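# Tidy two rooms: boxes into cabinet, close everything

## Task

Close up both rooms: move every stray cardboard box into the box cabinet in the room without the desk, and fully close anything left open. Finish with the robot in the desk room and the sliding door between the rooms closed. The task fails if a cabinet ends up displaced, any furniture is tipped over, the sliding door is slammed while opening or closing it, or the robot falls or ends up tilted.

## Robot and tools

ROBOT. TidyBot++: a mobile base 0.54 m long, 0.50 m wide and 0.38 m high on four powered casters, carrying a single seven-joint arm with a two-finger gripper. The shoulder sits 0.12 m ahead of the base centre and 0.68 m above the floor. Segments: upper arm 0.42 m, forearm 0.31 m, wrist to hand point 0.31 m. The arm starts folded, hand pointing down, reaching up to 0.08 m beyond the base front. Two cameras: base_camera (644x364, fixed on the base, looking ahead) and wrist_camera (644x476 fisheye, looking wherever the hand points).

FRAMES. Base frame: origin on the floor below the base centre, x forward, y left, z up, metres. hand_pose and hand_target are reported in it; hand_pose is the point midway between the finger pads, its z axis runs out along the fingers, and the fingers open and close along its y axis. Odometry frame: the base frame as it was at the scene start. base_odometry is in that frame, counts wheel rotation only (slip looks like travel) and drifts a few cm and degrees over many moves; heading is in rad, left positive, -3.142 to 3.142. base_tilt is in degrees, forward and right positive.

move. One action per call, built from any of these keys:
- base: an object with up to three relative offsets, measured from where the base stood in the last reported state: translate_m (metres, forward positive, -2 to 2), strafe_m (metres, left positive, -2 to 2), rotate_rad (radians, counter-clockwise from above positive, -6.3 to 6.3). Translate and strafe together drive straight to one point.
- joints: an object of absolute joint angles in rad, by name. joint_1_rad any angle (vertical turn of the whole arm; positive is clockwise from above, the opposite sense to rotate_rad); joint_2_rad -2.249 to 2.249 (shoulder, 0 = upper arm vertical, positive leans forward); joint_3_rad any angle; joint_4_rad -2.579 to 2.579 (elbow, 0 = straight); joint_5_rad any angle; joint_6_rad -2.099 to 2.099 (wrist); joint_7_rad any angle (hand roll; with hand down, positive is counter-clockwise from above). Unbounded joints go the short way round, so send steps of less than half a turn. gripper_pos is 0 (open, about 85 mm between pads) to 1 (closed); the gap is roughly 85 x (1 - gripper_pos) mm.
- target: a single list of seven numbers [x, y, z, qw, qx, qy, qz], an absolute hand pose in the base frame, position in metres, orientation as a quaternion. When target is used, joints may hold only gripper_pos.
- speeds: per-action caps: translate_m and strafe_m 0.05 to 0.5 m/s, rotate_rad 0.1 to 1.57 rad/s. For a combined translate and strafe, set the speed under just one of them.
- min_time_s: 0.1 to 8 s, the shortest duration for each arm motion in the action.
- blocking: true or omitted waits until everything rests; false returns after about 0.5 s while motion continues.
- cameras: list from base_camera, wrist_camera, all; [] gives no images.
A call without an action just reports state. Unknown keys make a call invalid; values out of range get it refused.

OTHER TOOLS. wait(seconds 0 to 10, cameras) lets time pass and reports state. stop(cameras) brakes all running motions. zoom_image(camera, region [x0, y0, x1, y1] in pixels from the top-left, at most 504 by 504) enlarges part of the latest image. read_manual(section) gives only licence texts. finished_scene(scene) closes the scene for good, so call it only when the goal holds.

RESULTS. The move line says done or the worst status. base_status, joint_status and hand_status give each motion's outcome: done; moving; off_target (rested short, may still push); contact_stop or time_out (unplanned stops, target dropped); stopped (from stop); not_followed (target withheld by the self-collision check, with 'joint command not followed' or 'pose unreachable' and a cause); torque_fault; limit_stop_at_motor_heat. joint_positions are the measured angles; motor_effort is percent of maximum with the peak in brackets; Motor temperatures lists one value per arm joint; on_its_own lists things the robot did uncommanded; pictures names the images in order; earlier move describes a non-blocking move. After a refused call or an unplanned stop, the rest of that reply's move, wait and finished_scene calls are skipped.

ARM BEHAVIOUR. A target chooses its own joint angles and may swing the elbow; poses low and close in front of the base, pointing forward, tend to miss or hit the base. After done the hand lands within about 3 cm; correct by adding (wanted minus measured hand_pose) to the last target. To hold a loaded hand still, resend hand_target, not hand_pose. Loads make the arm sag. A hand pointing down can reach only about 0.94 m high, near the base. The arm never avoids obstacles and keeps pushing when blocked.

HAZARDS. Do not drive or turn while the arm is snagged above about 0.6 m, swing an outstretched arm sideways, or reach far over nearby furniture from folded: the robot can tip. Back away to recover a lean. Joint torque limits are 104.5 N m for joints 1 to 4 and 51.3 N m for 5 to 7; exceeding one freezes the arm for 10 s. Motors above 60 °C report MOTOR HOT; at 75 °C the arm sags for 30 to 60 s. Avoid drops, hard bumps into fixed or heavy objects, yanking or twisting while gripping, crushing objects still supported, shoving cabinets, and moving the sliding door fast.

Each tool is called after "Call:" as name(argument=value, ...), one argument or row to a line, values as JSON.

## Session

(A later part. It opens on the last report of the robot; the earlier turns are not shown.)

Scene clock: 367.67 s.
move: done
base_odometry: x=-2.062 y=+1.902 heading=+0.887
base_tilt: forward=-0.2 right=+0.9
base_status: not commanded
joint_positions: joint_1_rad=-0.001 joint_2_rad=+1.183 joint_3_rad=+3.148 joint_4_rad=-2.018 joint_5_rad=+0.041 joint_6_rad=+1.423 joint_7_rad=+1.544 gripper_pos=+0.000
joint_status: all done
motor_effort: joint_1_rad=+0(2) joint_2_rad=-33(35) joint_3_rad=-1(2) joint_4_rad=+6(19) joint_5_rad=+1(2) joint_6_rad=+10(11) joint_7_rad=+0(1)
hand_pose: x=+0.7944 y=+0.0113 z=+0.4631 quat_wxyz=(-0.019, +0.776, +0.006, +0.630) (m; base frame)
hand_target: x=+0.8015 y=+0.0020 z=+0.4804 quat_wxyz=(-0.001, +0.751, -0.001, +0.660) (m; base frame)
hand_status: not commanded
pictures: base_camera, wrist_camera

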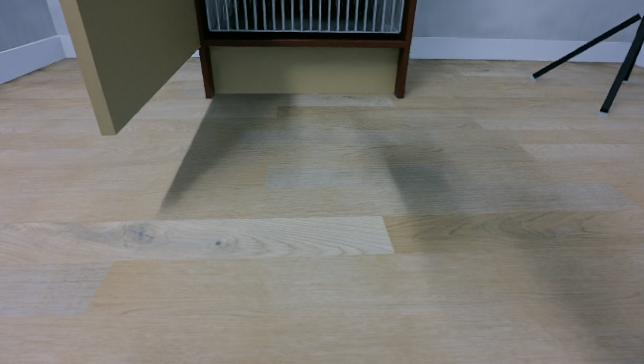

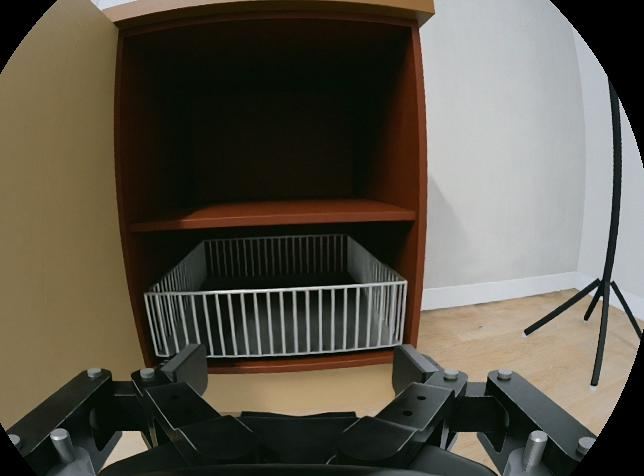

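Call:
move(
  base={"translate_m": -0.35},
  joints={"gripper_pos": 1.0},
  cameras=[],
)

Call:
move(
  base={"strafe_m": 0.52},
  speeds={"strafe_m": 0.3},
)

Scene clock: 399.97 s.
move: done
base_odometry: x=-2.283 y=+1.630 heading=+0.888
base_tilt: forward=-0.2 right=+0.9
base_status: done
joint_positions: joint_1_rad=-0.001 joint_2_rad=+1.184 joint_3_rad=+3.148 joint_4_rad=-2.009 joint_5_rad=+0.041 joint_6_rad=+1.428 joint_7_rad=+1.544 gripper_pos=+0.999
joint_status: all done
motor_effort: joint_1_rad=+1(2) joint_2_rad=-34(36) joint_3_rad=-1(2) joint_4_rad=+6(7) joint_5_rad=+0(1) joint_6_rad=+10(11) joint_7_rad=+0(1)
hand_pose: x=+0.7978 y=+0.0113 z=+0.4665 quat_wxyz=(-0.019, +0.772, +0.006, +0.635) (m; base frame)
hand_target: x=+0.8015 y=+0.0020 z=+0.4804 quat_wxyz=(-0.001, +0.751, -0.001, +0.660) (m; base frame)
hand_status: not commanded
pictures: none
No camera images: "cameras" was empty.

Scene clock: 402.67 s.
move: done
base_odometry: x=-2.687 y=+1.958 heading=+0.888
base_tilt: forward=-0.2 right=+0.9
base_status: done
joint_positions: joint_1_rad=-0.004 joint_2_rad=+1.184 joint_3_rad=+3.148 joint_4_rad=-2.009 joint_5_rad=+0.041 joint_6_rad=+1.429 joint_7_rad=+1.544 gripper_pos=+0.999
joint_status: not commanded
motor_effort: joint_1_rad=+1(4) joint_2_rad=-34(36) joint_3_rad=-1(2) joint_4_rad=+6(6) joint_5_rad=+0(2) joint_6_rad=+10(10) joint_7_rad=+0(1)
hand_pose: x=+0.7978 y=+0.0134 z=+0.4667 quat_wxyz=(-0.020, +0.772, +0.007, +0.635) (m; base frame)
hand_target: x=+0.8015 y=+0.0020 z=+0.4804 quat_wxyz=(-0.001, +0.751, -0.001, +0.660) (m; base frame)
hand_status: not commanded
pictures: base_camera, wrist_camera

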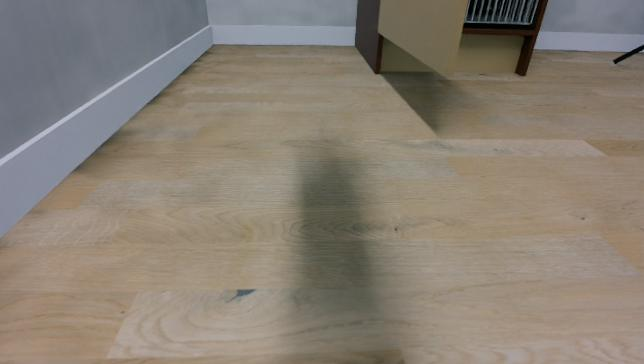

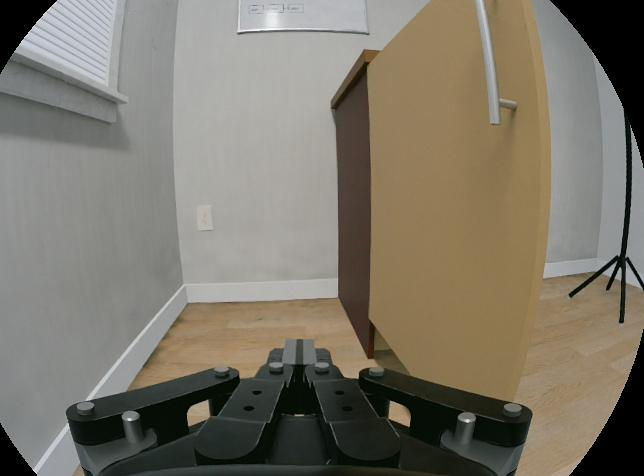

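Call:
move(
  base={"translate_m": 0.43},
  speeds={"translate_m": 0.2},
  cameras=["wrist_camera"],
)

Call:
move(
  base={"strafe_m": -0.35},
  speeds={"strafe_m": 0.1},
)

Scene clock: 419.20 s.
move: done
base_odometry: x=-2.415 y=+2.292 heading=+0.888
base_tilt: forward=-0.2 right=+0.9
base_status: done
joint_positions: joint_1_rad=-0.004 joint_2_rad=+1.184 joint_3_rad=+3.148 joint_4_rad=-2.006 joint_5_rad=+0.041 joint_6_rad=+1.429 joint_7_rad=+1.544 gripper_pos=+0.999
joint_status: not commanded
motor_effort: joint_1_rad=+1(1) joint_2_rad=-34(35) joint_3_rad=-1(2) joint_4_rad=+6(7) joint_5_rad=+0(1) joint_6_rad=+10(10) joint_7_rad=+0(1)
hand_pose: x=+0.7989 y=+0.0134 z=+0.4677 quat_wxyz=(-0.020, +0.771, +0.007, +0.637) (m; base frame)
hand_target: x=+0.8015 y=+0.0020 z=+0.4804 quat_wxyz=(-0.001, +0.751, -0.001, +0.660) (m; base frame)
hand_status: not commanded
pictures: wrist_camera

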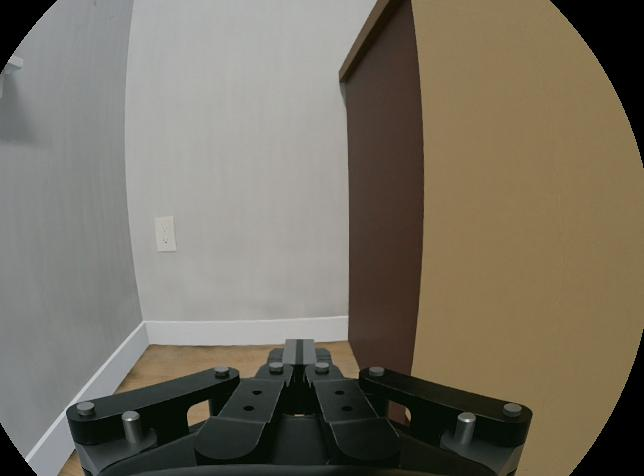

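Scene clock: 423.20 s.
move: done
base_odometry: x=-2.143 y=+2.071 heading=+0.889
base_tilt: forward=-0.2 right=+0.9
base_status: done
joint_positions: joint_1_rad=+0.001 joint_2_rad=+1.184 joint_3_rad=+3.146 joint_4_rad=-2.006 joint_5_rad=+0.041 joint_6_rad=+1.429 joint_7_rad=+1.544 gripper_pos=+0.999
joint_status: not commanded
motor_effort: joint_1_rad=+0(5) joint_2_rad=-34(35) joint_3_rad=-1(3) joint_4_rad=+5(6) joint_5_rad=+0(5) joint_6_rad=+10(10) joint_7_rad=+0(1)
hand_pose: x=+0.7989 y=+0.0116 z=+0.4678 quat_wxyz=(-0.020, +0.771, +0.005, +0.637) (m; base frame)
hand_target: x=+0.8015 y=+0.0020 z=+0.4804 quat_wxyz=(-0.001, +0.751, -0.001, +0.660) (m; base frame)
hand_status: not commanded
pictures: base_camera, wrist_camera

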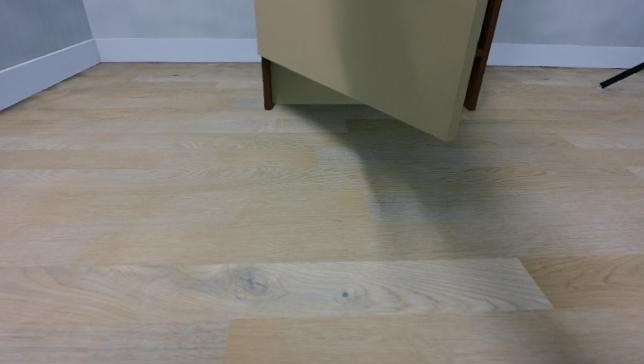

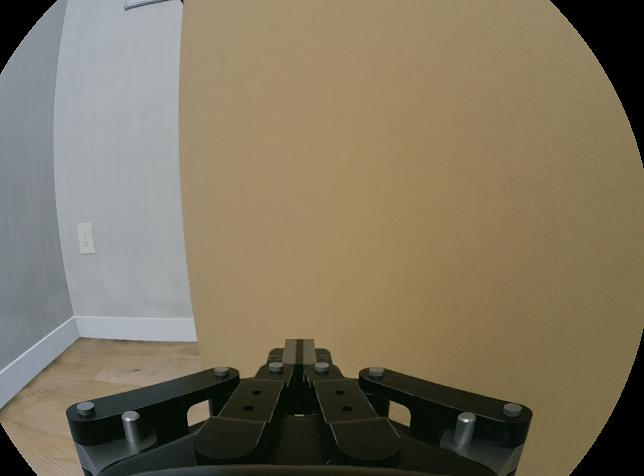

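Call:
move(
  base={"strafe_m": -0.2},
  speeds={"strafe_m": 0.1},
)

Scene clock: 428.77 s.
move: done
base_odometry: x=-1.988 y=+1.945 heading=+0.889
base_tilt: forward=-0.2 right=+0.9
base_status: done
joint_positions: joint_1_rad=+0.001 joint_2_rad=+1.184 joint_3_rad=+3.145 joint_4_rad=-2.006 joint_5_rad=+0.041 joint_6_rad=+1.429 joint_7_rad=+1.544 gripper_pos=+0.999
joint_status: not commanded
motor_effort: joint_1_rad=+0(6) joint_2_rad=-35(36) joint_3_rad=-1(2) joint_4_rad=+6(7) joint_5_rad=+1(4) joint_6_rad=+10(11) joint_7_rad=+0(1)
hand_pose: x=+0.7989 y=+0.0114 z=+0.4677 quat_wxyz=(-0.020, +0.771, +0.005, +0.637) (m; base frame)
hand_target: x=+0.8015 y=+0.0020 z=+0.4804 quat_wxyz=(-0.001, +0.751, -0.001, +0.660) (m; base frame)
hand_status: not commanded
pictures: base_camera, wrist_camera

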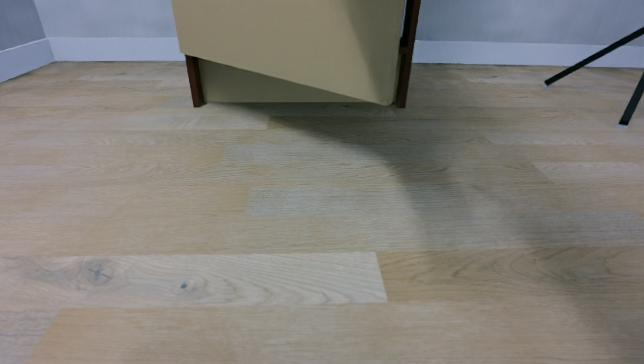

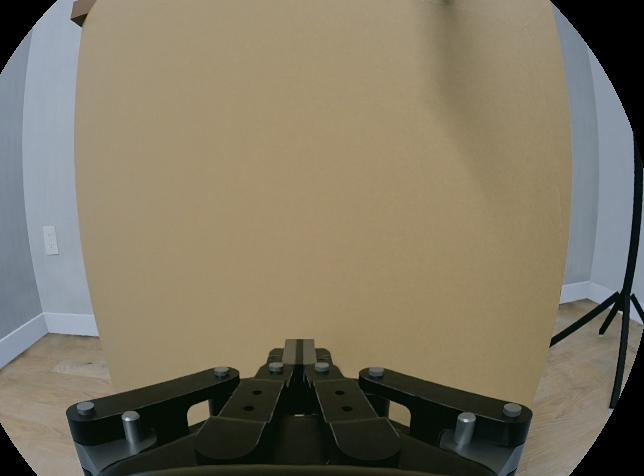

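Call:
move(
  base={"translate_m": 0.3},
  speeds={"translate_m": 0.1},
)

Scene clock: 441.40 s.
move: done
base_odometry: x=-1.799 y=+2.178 heading=+0.889
base_tilt: forward=-0.2 right=+0.9
base_status: done
joint_positions: joint_1_rad=+0.000 joint_2_rad=+1.185 joint_3_rad=+3.145 joint_4_rad=-2.005 joint_5_rad=+0.041 joint_6_rad=+1.430 joint_7_rad=+1.544 gripper_pos=+0.999
joint_status: not commanded
motor_effort: joint_1_rad=-1(3) joint_2_rad=-35(36) joint_3_rad=-1(2) joint_4_rad=+6(10) joint_5_rad=+1(2) joint_6_rad=+10(11) joint_7_rad=+0(1)
hand_pose: x=+0.7989 y=+0.0123 z=+0.4673 quat_wxyz=(-0.021, +0.771, +0.005, +0.637) (m; base frame)
hand_target: x=+0.8015 y=+0.0020 z=+0.4804 quat_wxyz=(-0.001, +0.751, -0.001, +0.660) (m; base frame)
hand_status: not commanded
pictures: base_camera, wrist_camera

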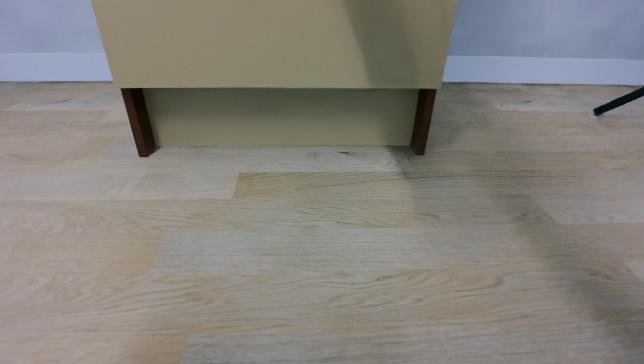

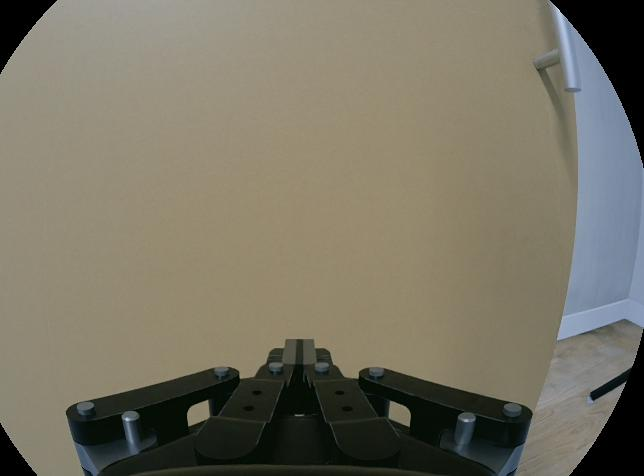

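Call:
move(
  base={"strafe_m": -0.12, "translate_m": 0.05},
  speeds={"strafe_m": 0.1},
)

Scene clock: 449.57 s.
move: done
base_odometry: x=-1.674 y=+2.141 heading=+0.889
base_tilt: forward=-0.2 right=+0.9
base_status: done
joint_positions: joint_1_rad=+0.002 joint_2_rad=+1.185 joint_3_rad=+3.145 joint_4_rad=-2.005 joint_5_rad=+0.041 joint_6_rad=+1.430 joint_7_rad=+1.544 gripper_pos=+0.999
joint_status: not commanded
motor_effort: joint_1_rad=+0(3) joint_2_rad=-34(35) joint_3_rad=-1(2) joint_4_rad=+6(6) joint_5_rad=+0(1) joint_6_rad=+10(10) joint_7_rad=+0(1)
hand_pose: x=+0.7990 y=+0.0112 z=+0.4673 quat_wxyz=(-0.020, +0.771, +0.005, +0.637) (m; base frame)
hand_target: x=+0.8015 y=+0.0020 z=+0.4804 quat_wxyz=(-0.001, +0.751, -0.001, +0.660) (m; base frame)
hand_status: not commanded
pictures: base_camera, wrist_camera

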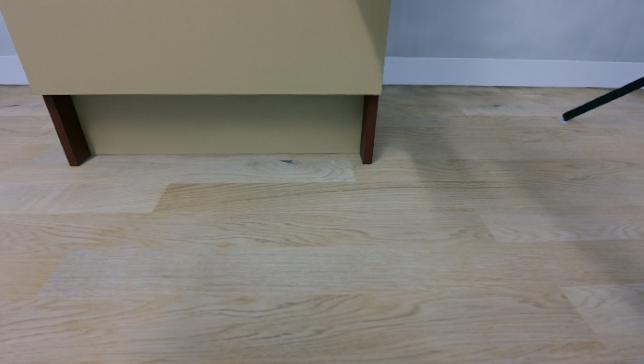

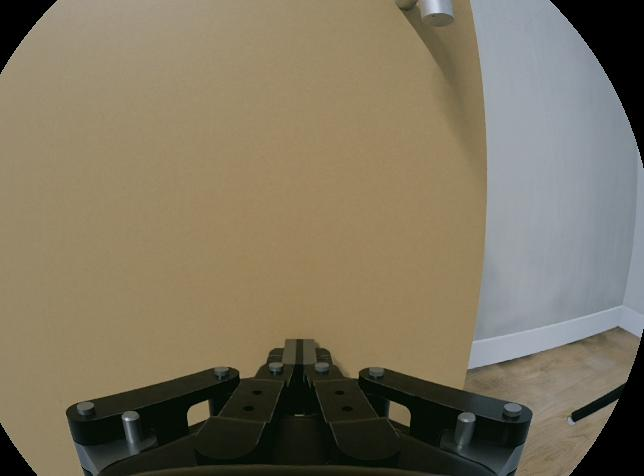

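Call:
move(
  base={"translate_m": 0.03},
  speeds={"translate_m": 0.05},
  cameras=["wrist_camera"],
)

Call:
move(
  base={"translate_m": 0.02},
  speeds={"translate_m": 0.05},
)

Scene clock: 453.87 s.
move: done
base_odometry: x=-1.655 y=+2.164 heading=+0.889
base_tilt: forward=-0.2 right=+0.9
base_status: done
joint_positions: joint_1_rad=+0.002 joint_2_rad=+1.192 joint_3_rad=+3.145 joint_4_rad=-2.074 joint_5_rad=+0.041 joint_6_rad=+1.435 joint_7_rad=+1.544 gripper_pos=+0.999
joint_status: not commanded
motor_effort: joint_1_rad=-1(2) joint_2_rad=-36(37) joint_3_rad=-1(3) joint_4_rad=+16(20) joint_5_rad=+2(2) joint_6_rad=+10(11) joint_7_rad=+0(1)
hand_pose: x=+0.7715 y=+0.0112 z=+0.4450 quat_wxyz=(-0.020, +0.793, +0.004, +0.609) (m; base frame)
hand_target: x=+0.8015 y=+0.0020 z=+0.4804 quat_wxyz=(-0.001, +0.751, -0.001, +0.660) (m; base frame)
hand_status: not commanded
pictures: wrist_camera

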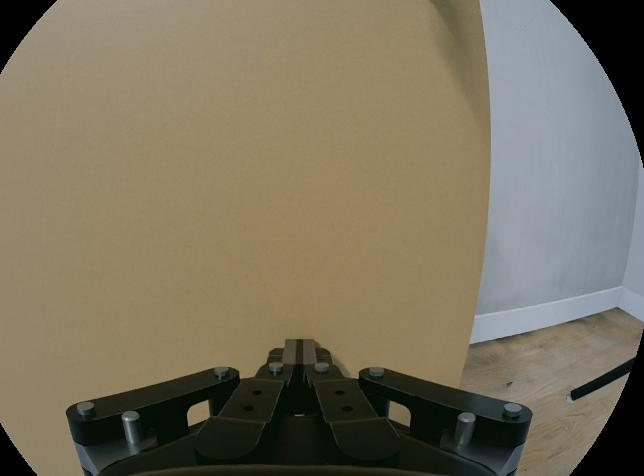

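Scene clock: 454.80 s.
move: done
base_odometry: x=-1.642 y=+2.179 heading=+0.889
base_tilt: forward=-0.2 right=+0.9
base_status: done
joint_positions: joint_1_rad=+0.003 joint_2_rad=+1.207 joint_3_rad=+3.145 joint_4_rad=-2.112 joint_5_rad=+0.041 joint_6_rad=+1.435 joint_7_rad=+1.544 gripper_pos=+0.999
joint_status: not commanded
motor_effort: joint_1_rad=-2(3) joint_2_rad=-36(38) joint_3_rad=-2(3) joint_4_rad=+21(26) joint_5_rad=+2(2) joint_6_rad=+10(12) joint_7_rad=+0(1)
hand_pose: x=+0.7526 y=+0.0106 z=+0.4262 quat_wxyz=(-0.020, +0.809, +0.003, +0.588) (m; base frame)
hand_target: x=+0.8015 y=+0.0020 z=+0.4804 quat_wxyz=(-0.001, +0.751, -0.001, +0.660) (m; base frame)
hand_status: not commanded
pictures: base_camera, wrist_camera

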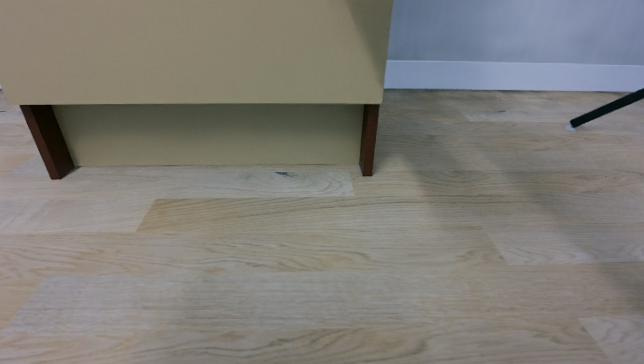

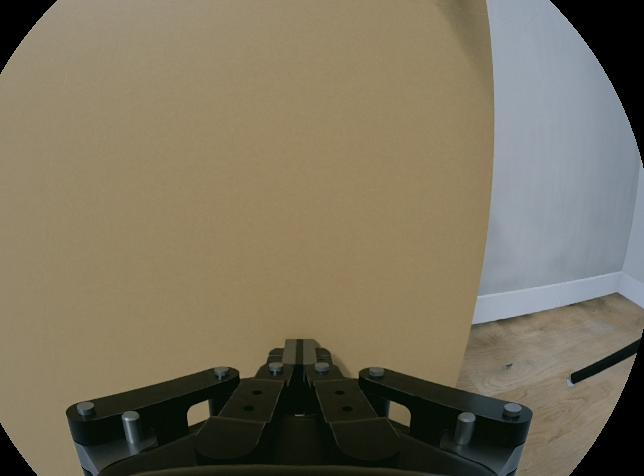

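Call:
move(
  base={"translate_m": -0.5},
  speeds={"translate_m": 0.25},
)

Call:
zoom_image(
  camera="wrist_camera",
  region=[100, 0, 500, 380],
)

Call:
move(
  joints={"joint_1_rad": 0.0, "joint_2_rad": -0.354, "joint_3_rad": 3.14, "joint_4_rad": -2.555, "joint_5_rad": 0.0, "joint_6_rad": 0.6, "joint_7_rad": 1.57, "gripper_pos": 0},
)

Call:
zoom_image(
  camera="wrist_camera",
  region=[150, 150, 500, 440],
)

Scene clock: 462.17 s.
move: done
base_odometry: x=-1.958 y=+1.791 heading=+0.889
base_tilt: forward=-0.2 right=+0.9
base_status: done
joint_positions: joint_1_rad=+0.001 joint_2_rad=+1.204 joint_3_rad=+3.145 joint_4_rad=-1.998 joint_5_rad=+0.041 joint_6_rad=+1.454 joint_7_rad=+1.544 gripper_pos=+0.999
joint_status: not commanded
motor_effort: joint_1_rad=+1(3) joint_2_rad=-35(40) joint_3_rad=-1(3) joint_4_rad=+5(21) joint_5_rad=+1(2) joint_6_rad=+10(17) joint_7_rad=+0(1)
hand_pose: x=+0.7989 y=+0.0116 z=+0.4639 quat_wxyz=(-0.021, +0.767, +0.005, +0.641) (m; base frame)
hand_target: x=+0.8015 y=+0.0020 z=+0.4804 quat_wxyz=(-0.001, +0.751, -0.001, +0.660) (m; base frame)
hand_status: not commanded
pictures: base_camera, wrist_camera

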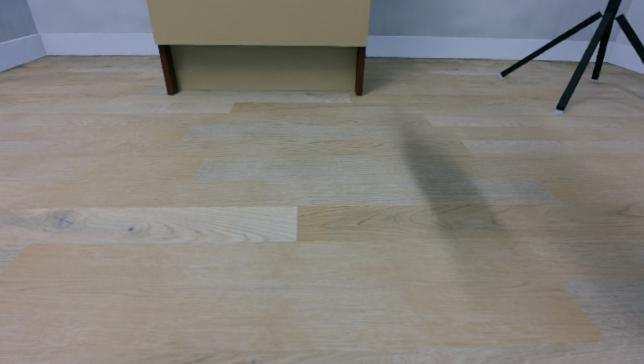

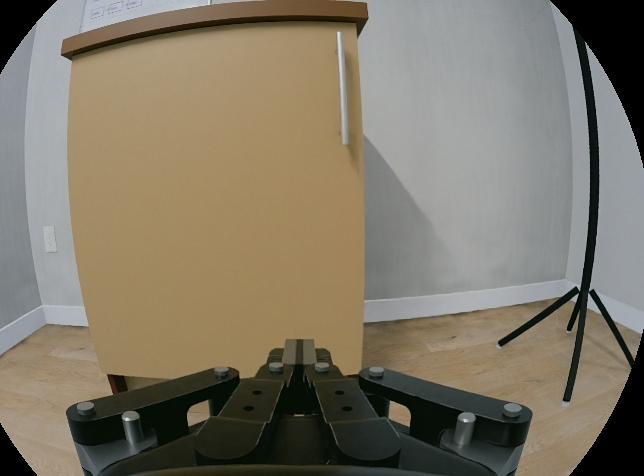

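Scaled by 1.260.

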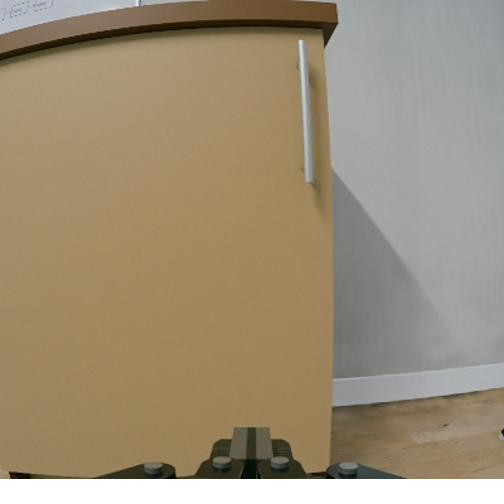

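Scene clock: 464.97 s.
move: done
base_odometry: x=-1.958 y=+1.791 heading=+0.889
base_tilt: forward=-0.3 right=+0.9
base_status: not commanded
joint_positions: joint_1_rad=+0.001 joint_2_rad=-0.341 joint_3_rad=+3.145 joint_4_rad=-2.538 joint_5_rad=+0.041 joint_6_rad=+0.675 joint_7_rad=+1.544 gripper_pos=+0.000
joint_status: all done
motor_effort: joint_1_rad=+0(2) joint_2_rad=-5(37) joint_3_rad=+1(2) joint_4_rad=+18(19) joint_5_rad=+0(3) joint_6_rad=+10(12) joint_7_rad=+0(1)
hand_pose: x=+0.5439 y=+0.0071 z=+0.9093 quat_wxyz=(-0.006, +0.690, +0.009, +0.724) (m; base frame)
hand_target: x=+0.5383 y=+0.0021 z=+0.8818 quat_wxyz=(-0.001, +0.718, +0.000, +0.696) (m; base frame)
hand_status: not commanded
pictures: base_camera, wrist_camera

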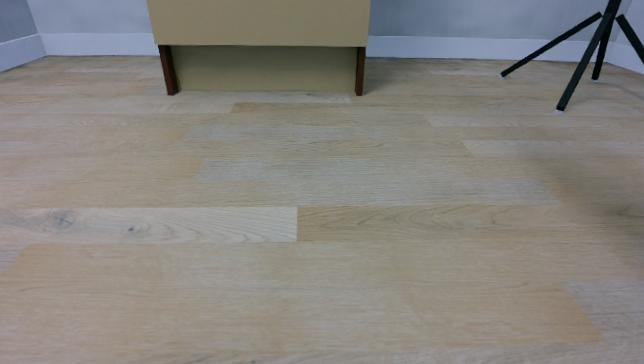

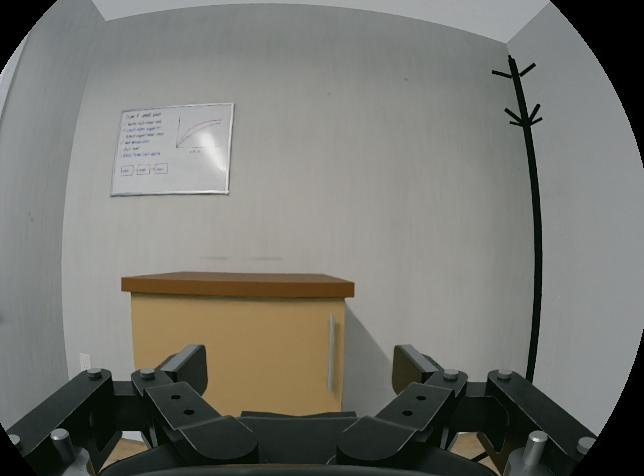

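Scaled by 1.440.

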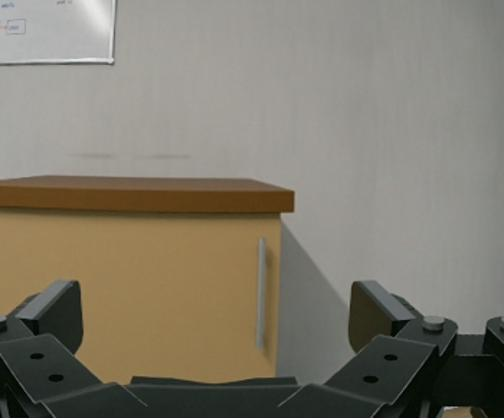

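Call:
move(
  base={"rotate_rad": 2.9},
)

Call:
zoom_image(
  camera="wrist_camera",
  region=[250, 50, 600, 400],
)

Call:
zoom_image(
  camera="base_camera",
  region=[200, 0, 644, 160],
)

Scene clock: 472.70 s.
move: done
base_odometry: x=-1.958 y=+1.791 heading=-2.496
base_tilt: forward=-0.2 right=+0.9
base_status: done
joint_positions: joint_1_rad=+0.001 joint_2_rad=-0.341 joint_3_rad=+3.145 joint_4_rad=-2.538 joint_5_rad=+0.041 joint_6_rad=+0.672 joint_7_rad=+1.544 gripper_pos=+0.000
joint_status: not commanded
motor_effort: joint_1_rad=+1(1) joint_2_rad=-6(7) joint_3_rad=+1(2) joint_4_rad=+18(19) joint_5_rad=+0(1) joint_6_rad=+10(10) joint_7_rad=+0(1)
hand_pose: x=+0.5439 y=+0.0071 z=+0.9083 quat_wxyz=(-0.006, +0.691, +0.009, +0.723) (m; base frame)
hand_target: x=+0.5383 y=+0.0021 z=+0.8818 quat_wxyz=(-0.001, +0.718, +0.000, +0.696) (m; base frame)
hand_status: not commanded
pictures: base_camera, wrist_camera

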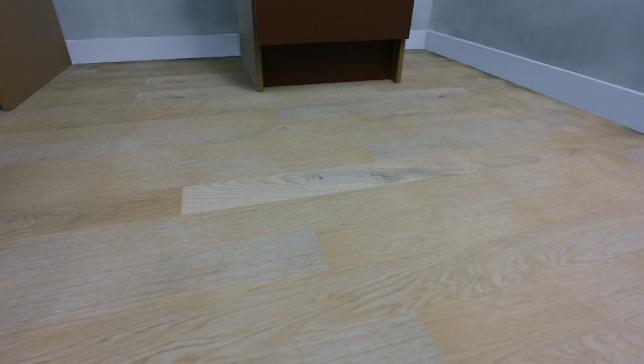

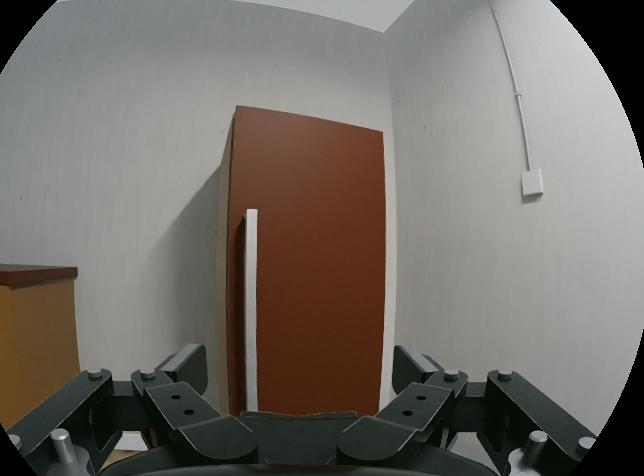

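Scaled by 1.440.

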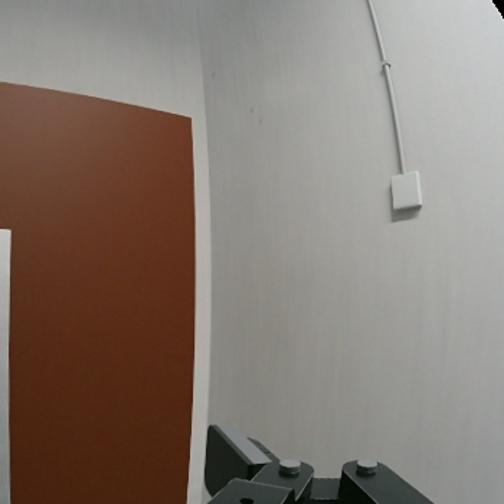

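Scaled by 1.135.

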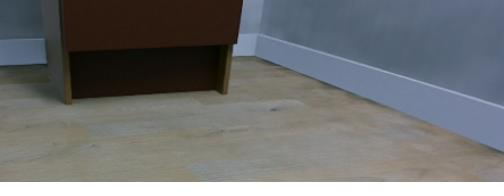

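Call:
zoom_image(
  camera="wrist_camera",
  region=[190, 90, 290, 190],
)

Call:
zoom_image(
  camera="base_camera",
  region=[220, 0, 300, 100],
)

Scaled by 5.040.

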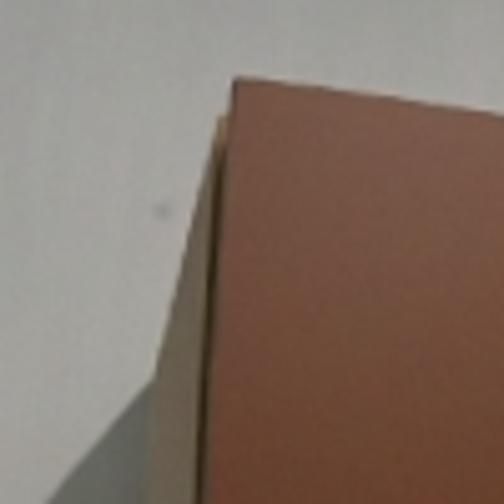

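Scaled by 5.040.

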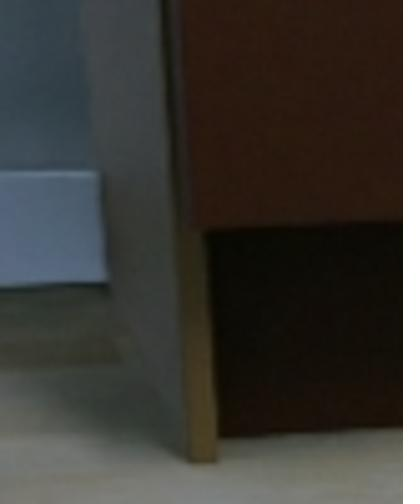

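Call:
move(
  base={"rotate_rad": 0.243, "translate_m": 0.6},
  joints={"gripper_pos": 1.0},
)

Call:
zoom_image(
  camera="wrist_camera",
  region=[200, 0, 500, 400],
)

Call:
zoom_image(
  camera="base_camera",
  region=[200, 0, 644, 160],
)

Scene clock: 483.17 s.
move: done
base_odometry: x=-2.437 y=+1.430 heading=-2.252
base_tilt: forward=-0.2 right=+0.9
base_status: done
joint_positions: joint_1_rad=+0.001 joint_2_rad=-0.347 joint_3_rad=+3.145 joint_4_rad=-2.542 joint_5_rad=+0.041 joint_6_rad=+0.670 joint_7_rad=+1.544 gripper_pos=+0.999
joint_status: all done
motor_effort: joint_1_rad=+0(2) joint_2_rad=-5(8) joint_3_rad=+0(2) joint_4_rad=+19(19) joint_5_rad=+0(1) joint_6_rad=+10(10) joint_7_rad=+0(1)
hand_pose: x=+0.5419 y=+0.0072 z=+0.9074 quat_wxyz=(-0.006, +0.691, +0.009, +0.723) (m; base frame)
hand_target: x=+0.5383 y=+0.0021 z=+0.8818 quat_wxyz=(-0.001, +0.718, +0.000, +0.696) (m; base frame)
hand_status: not commanded
pictures: base_camera, wrist_camera

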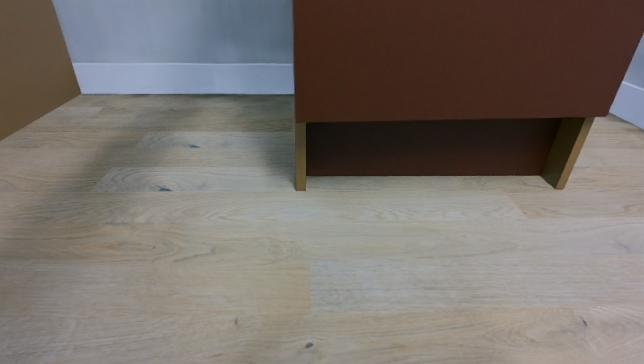

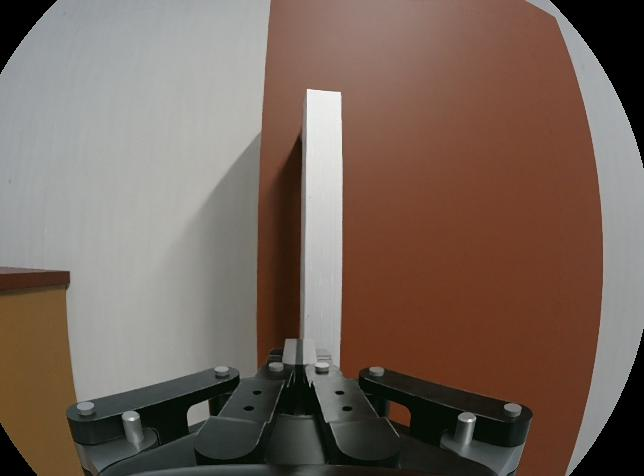

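Scaled by 1.260.

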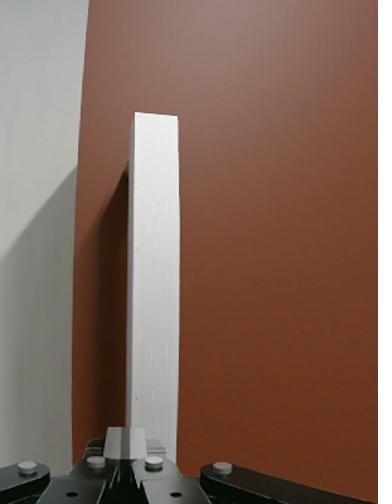

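Scaled by 1.135.

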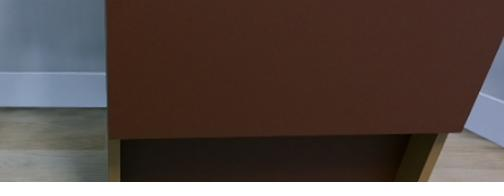

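Call:
move(
  base={"translate_m": 0.1, "strafe_m": -0.02},
  speeds={"translate_m": 0.1},
)

Scene clock: 513.43 s.
move: done
base_odometry: x=-2.516 y=+1.365 heading=-2.252
base_tilt: forward=-0.2 right=+0.9
base_status: done
joint_positions: joint_1_rad=+0.001 joint_2_rad=-0.357 joint_3_rad=+3.145 joint_4_rad=-2.548 joint_5_rad=+0.041 joint_6_rad=+0.668 joint_7_rad=+1.544 gripper_pos=+0.999
joint_status: not commanded
motor_effort: joint_1_rad=+0(2) joint_2_rad=-6(8) joint_3_rad=+1(3) joint_4_rad=+18(23) joint_5_rad=+0(1) joint_6_rad=+10(10) joint_7_rad=+0(1)
hand_pose: x=+0.5387 y=+0.0074 z=+0.9077 quat_wxyz=(-0.006, +0.690, +0.009, +0.723) (m; base frame)
hand_target: x=+0.5383 y=+0.0021 z=+0.8818 quat_wxyz=(-0.001, +0.718, +0.000, +0.696) (m; base frame)
hand_status: not commanded
pictures: base_camera, wrist_camera

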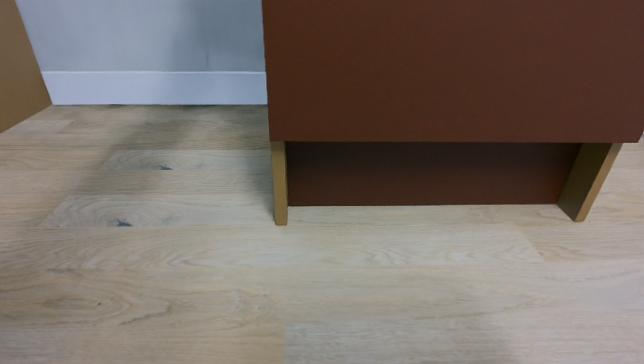

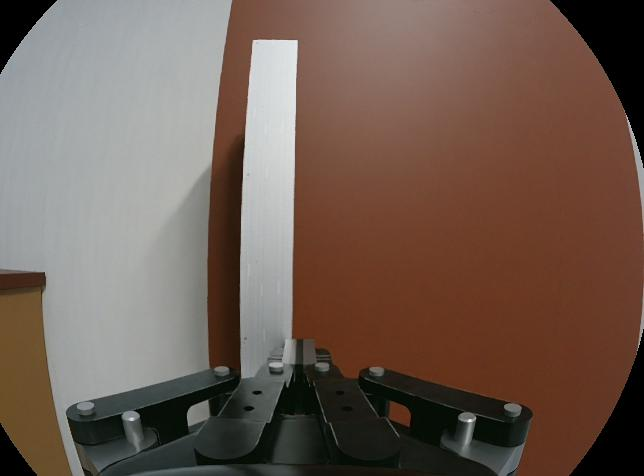

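Call:
move(
  base={"strafe_m": 0.03},
  speeds={"strafe_m": 0.1},
  cameras=["wrist_camera"],
)

Call:
move(
  base={"translate_m": 0.04},
  speeds={"translate_m": 0.05},
)

Scene clock: 516.63 s.
move: done
base_odometry: x=-2.492 y=+1.346 heading=-2.252
base_tilt: forward=-0.2 right=+0.9
base_status: done
joint_positions: joint_1_rad=+0.002 joint_2_rad=-0.361 joint_3_rad=+3.145 joint_4_rad=-2.552 joint_5_rad=+0.041 joint_6_rad=+0.668 joint_7_rad=+1.544 gripper_pos=+0.999
joint_status: not commanded
motor_effort: joint_1_rad=+0(3) joint_2_rad=-3(7) joint_3_rad=+0(3) joint_4_rad=+19(22) joint_5_rad=+1(3) joint_6_rad=+10(10) joint_7_rad=+0(1)
hand_pose: x=+0.5371 y=+0.0067 z=+0.9073 quat_wxyz=(-0.005, +0.690, +0.009, +0.724) (m; base frame)
hand_target: x=+0.5383 y=+0.0021 z=+0.8818 quat_wxyz=(-0.001, +0.718, +0.000, +0.696) (m; base frame)
hand_status: not commanded
pictures: wrist_camera

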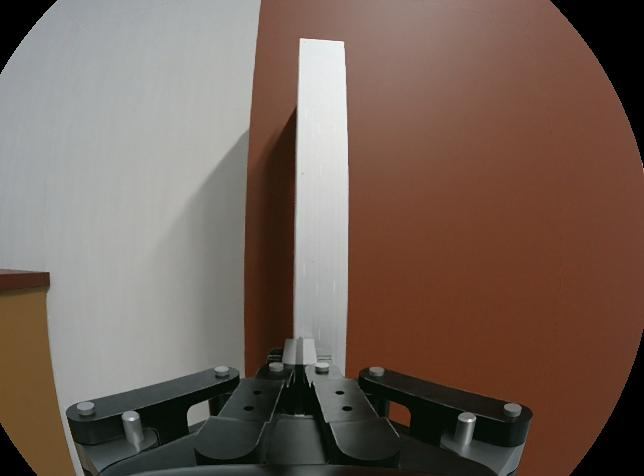

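Scene clock: 519.37 s.
move: time_out
base_odometry: x=-2.516 y=+1.316 heading=-2.253
base_tilt: forward=-0.3 right=+0.9
base_status: translate_m time_out (by the wheels' count: +0.037 of +0.040)
joint_positions: joint_1_rad=+0.003 joint_2_rad=-0.461 joint_3_rad=+3.145 joint_4_rad=-2.625 joint_5_rad=+0.041 joint_6_rad=+0.668 joint_7_rad=+1.544 gripper_pos=+0.999
joint_status: not commanded
motor_effort: joint_1_rad=+0(3) joint_2_rad=+13(19) joint_3_rad=+0(3) joint_4_rad=+30(34) joint_5_rad=+2(4) joint_6_rad=+7(11) joint_7_rad=+0(1)
hand_pose: x=+0.5028 y=+0.0065 z=+0.9063 quat_wxyz=(-0.005, +0.680, +0.009, +0.733) (m; base frame)
hand_target: x=+0.5383 y=+0.0021 z=+0.8818 quat_wxyz=(-0.001, +0.718, +0.000, +0.696) (m; base frame)
hand_status: not commanded
pictures: base_camera, wrist_camera

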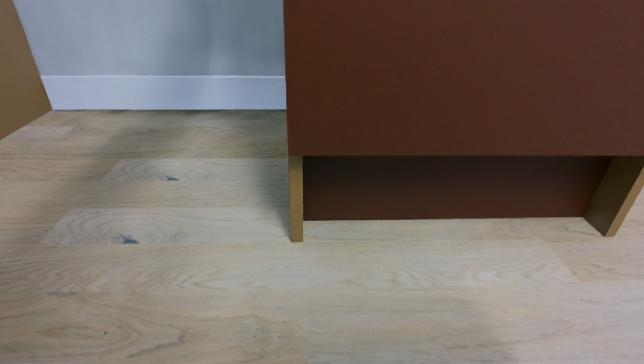

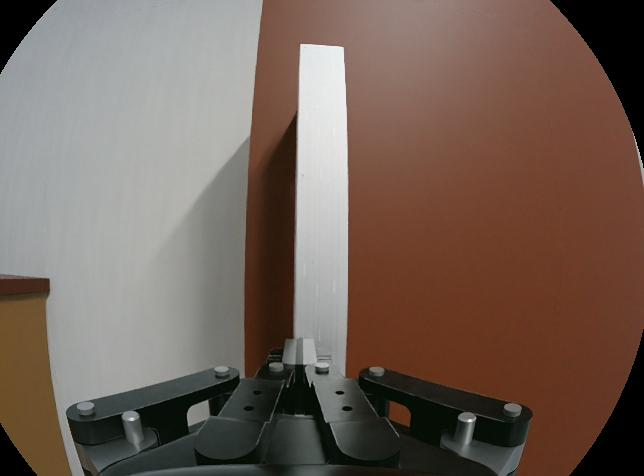

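Call:
move(
  base={"translate_m": -0.2},
  speeds={"translate_m": 0.2},
)

Call:
move(
  base={"strafe_m": 0.45},
  speeds={"strafe_m": 0.2},
)

Call:
zoom_image(
  camera="wrist_camera",
  region=[400, 50, 600, 250],
)

Call:
zoom_image(
  camera="base_camera",
  region=[400, 0, 644, 200],
)

Scene clock: 537.53 s.
move: done
base_odometry: x=-2.389 y=+1.472 heading=-2.253
base_tilt: forward=-0.2 right=+0.9
base_status: done
joint_positions: joint_1_rad=+0.003 joint_2_rad=-0.352 joint_3_rad=+3.145 joint_4_rad=-2.564 joint_5_rad=+0.041 joint_6_rad=+0.658 joint_7_rad=+1.544 gripper_pos=+0.999
joint_status: not commanded
motor_effort: joint_1_rad=+1(1) joint_2_rad=-5(15) joint_3_rad=+0(1) joint_4_rad=+18(29) joint_5_rad=+0(2) joint_6_rad=+10(11) joint_7_rad=+0(1)
hand_pose: x=+0.5369 y=+0.0062 z=+0.8937 quat_wxyz=(-0.005, +0.701, +0.008, +0.713) (m; base frame)
hand_target: x=+0.5383 y=+0.0021 z=+0.8818 quat_wxyz=(-0.001, +0.718, +0.000, +0.696) (m; base frame)
hand_status: not commanded
pictures: base_camera, wrist_camera

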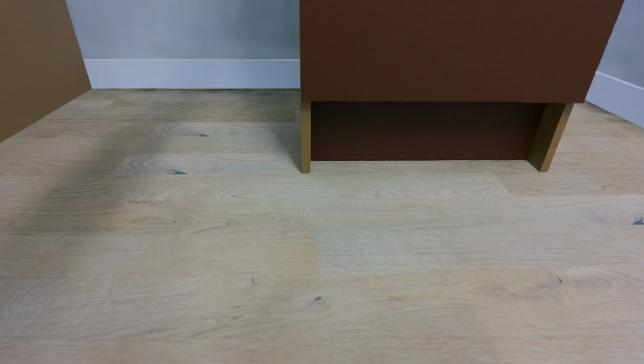

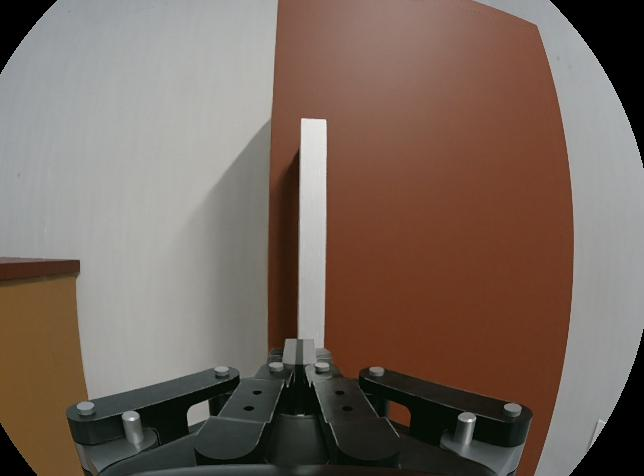

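Scene clock: 540.47 s.
move: done
base_odometry: x=-2.040 y=+1.188 heading=-2.253
base_tilt: forward=-0.2 right=+0.9
base_status: done
joint_positions: joint_1_rad=+0.003 joint_2_rad=-0.352 joint_3_rad=+3.145 joint_4_rad=-2.564 joint_5_rad=+0.041 joint_6_rad=+0.658 joint_7_rad=+1.544 gripper_pos=+0.999
joint_status: not commanded
motor_effort: joint_1_rad=+0(2) joint_2_rad=-5(6) joint_3_rad=+0(2) joint_4_rad=+19(19) joint_5_rad=+0(1) joint_6_rad=+10(10) joint_7_rad=+1(1)
hand_pose: x=+0.5369 y=+0.0062 z=+0.8937 quat_wxyz=(-0.005, +0.701, +0.008, +0.713) (m; base frame)
hand_target: x=+0.5383 y=+0.0021 z=+0.8818 quat_wxyz=(-0.001, +0.718, +0.000, +0.696) (m; base frame)
hand_status: not commanded
pictures: base_camera, wrist_camera

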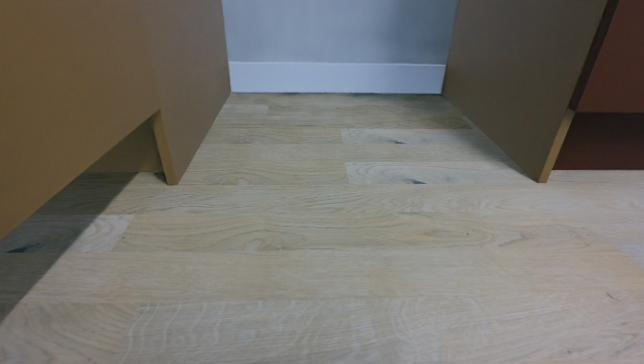

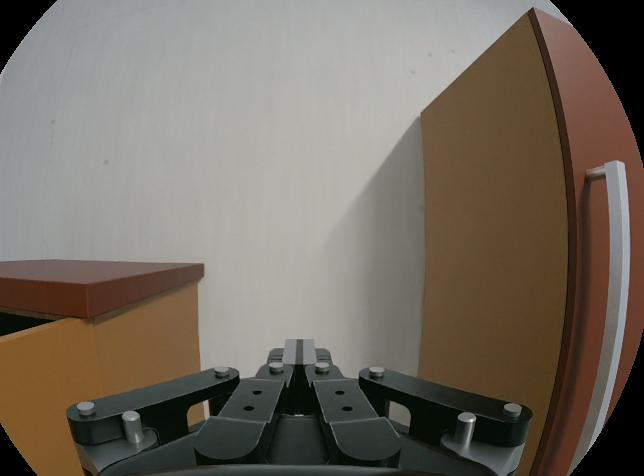

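Scaled by 2.520.

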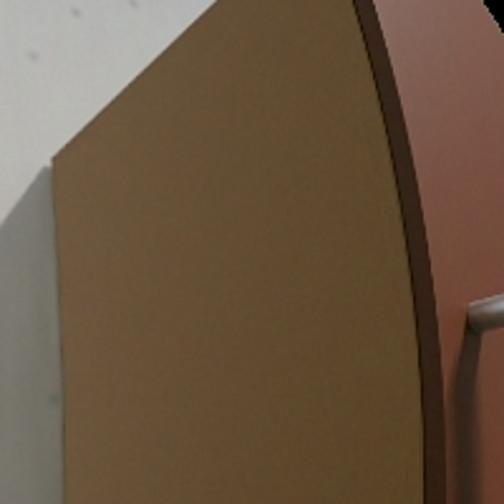

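Scaled by 2.066.

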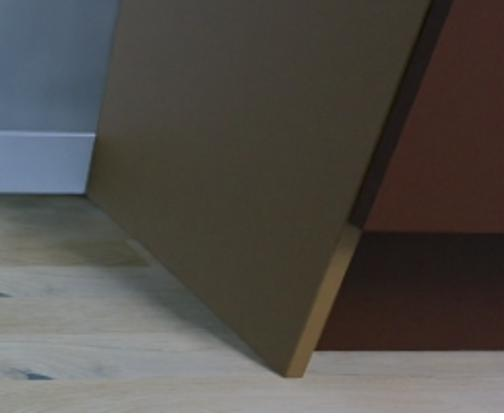

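Call:
move(
  base={"translate_m": -1.1},
  cameras=["base_camera"],
)

Call:
move(
  base={"rotate_rad": 1.57},
)

Scene clock: 574.10 s.
move: done
base_odometry: x=-1.346 y=+2.042 heading=-2.253
base_tilt: forward=-0.2 right=+0.9
base_status: done
joint_positions: joint_1_rad=+0.003 joint_2_rad=-0.354 joint_3_rad=+3.145 joint_4_rad=-2.564 joint_5_rad=+0.041 joint_6_rad=+0.658 joint_7_rad=+1.544 gripper_pos=+0.999
joint_status: not commanded
motor_effort: joint_1_rad=+0(2) joint_2_rad=-5(10) joint_3_rad=+0(1) joint_4_rad=+19(20) joint_5_rad=+0(1) joint_6_rad=+10(11) joint_7_rad=+0(1)
hand_pose: x=+0.5366 y=+0.0062 z=+0.8944 quat_wxyz=(-0.005, +0.701, +0.008, +0.713) (m; base frame)
hand_target: x=+0.5383 y=+0.0021 z=+0.8818 quat_wxyz=(-0.001, +0.718, +0.000, +0.696) (m; base frame)
hand_status: not commanded
pictures: base_camera

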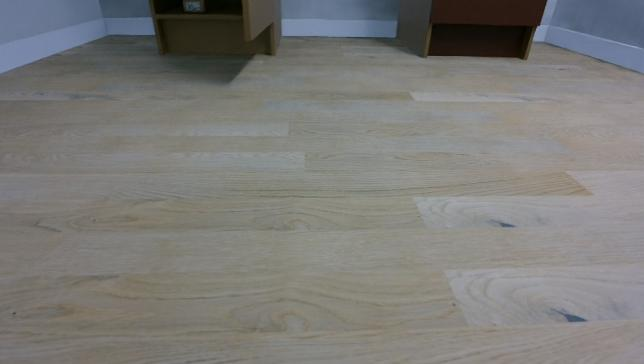

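Scene clock: 576.40 s.
move: done
base_odometry: x=-1.346 y=+2.042 heading=-0.684
base_tilt: forward=-0.2 right=+0.9
base_status: done
joint_positions: joint_1_rad=+0.002 joint_2_rad=-0.354 joint_3_rad=+3.145 joint_4_rad=-2.564 joint_5_rad=+0.041 joint_6_rad=+0.658 joint_7_rad=+1.544 gripper_pos=+0.999
joint_status: not commanded
motor_effort: joint_1_rad=+0(2) joint_2_rad=-4(7) joint_3_rad=+0(2) joint_4_rad=+19(19) joint_5_rad=+0(1) joint_6_rad=+10(10) joint_7_rad=+1(1)
hand_pose: x=+0.5366 y=+0.0065 z=+0.8944 quat_wxyz=(-0.005, +0.701, +0.009, +0.713) (m; base frame)
hand_target: x=+0.5383 y=+0.0021 z=+0.8818 quat_wxyz=(-0.001, +0.718, +0.000, +0.696) (m; base frame)
hand_status: not commanded
pictures: base_camera, wrist_camera

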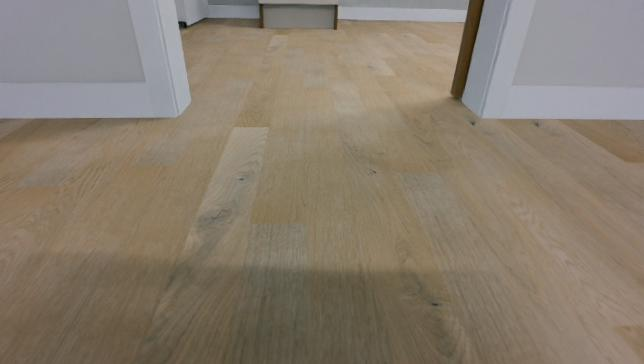

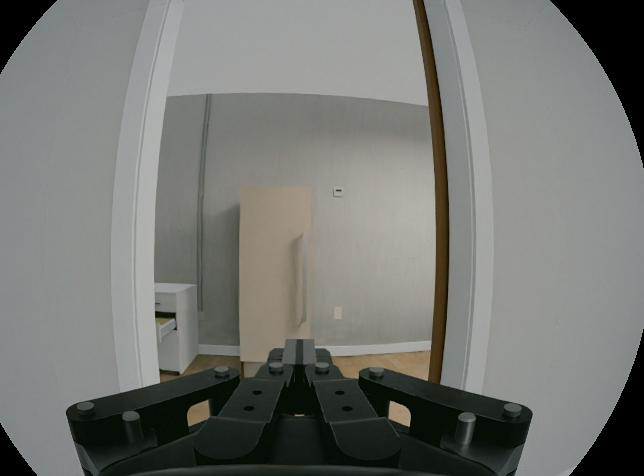

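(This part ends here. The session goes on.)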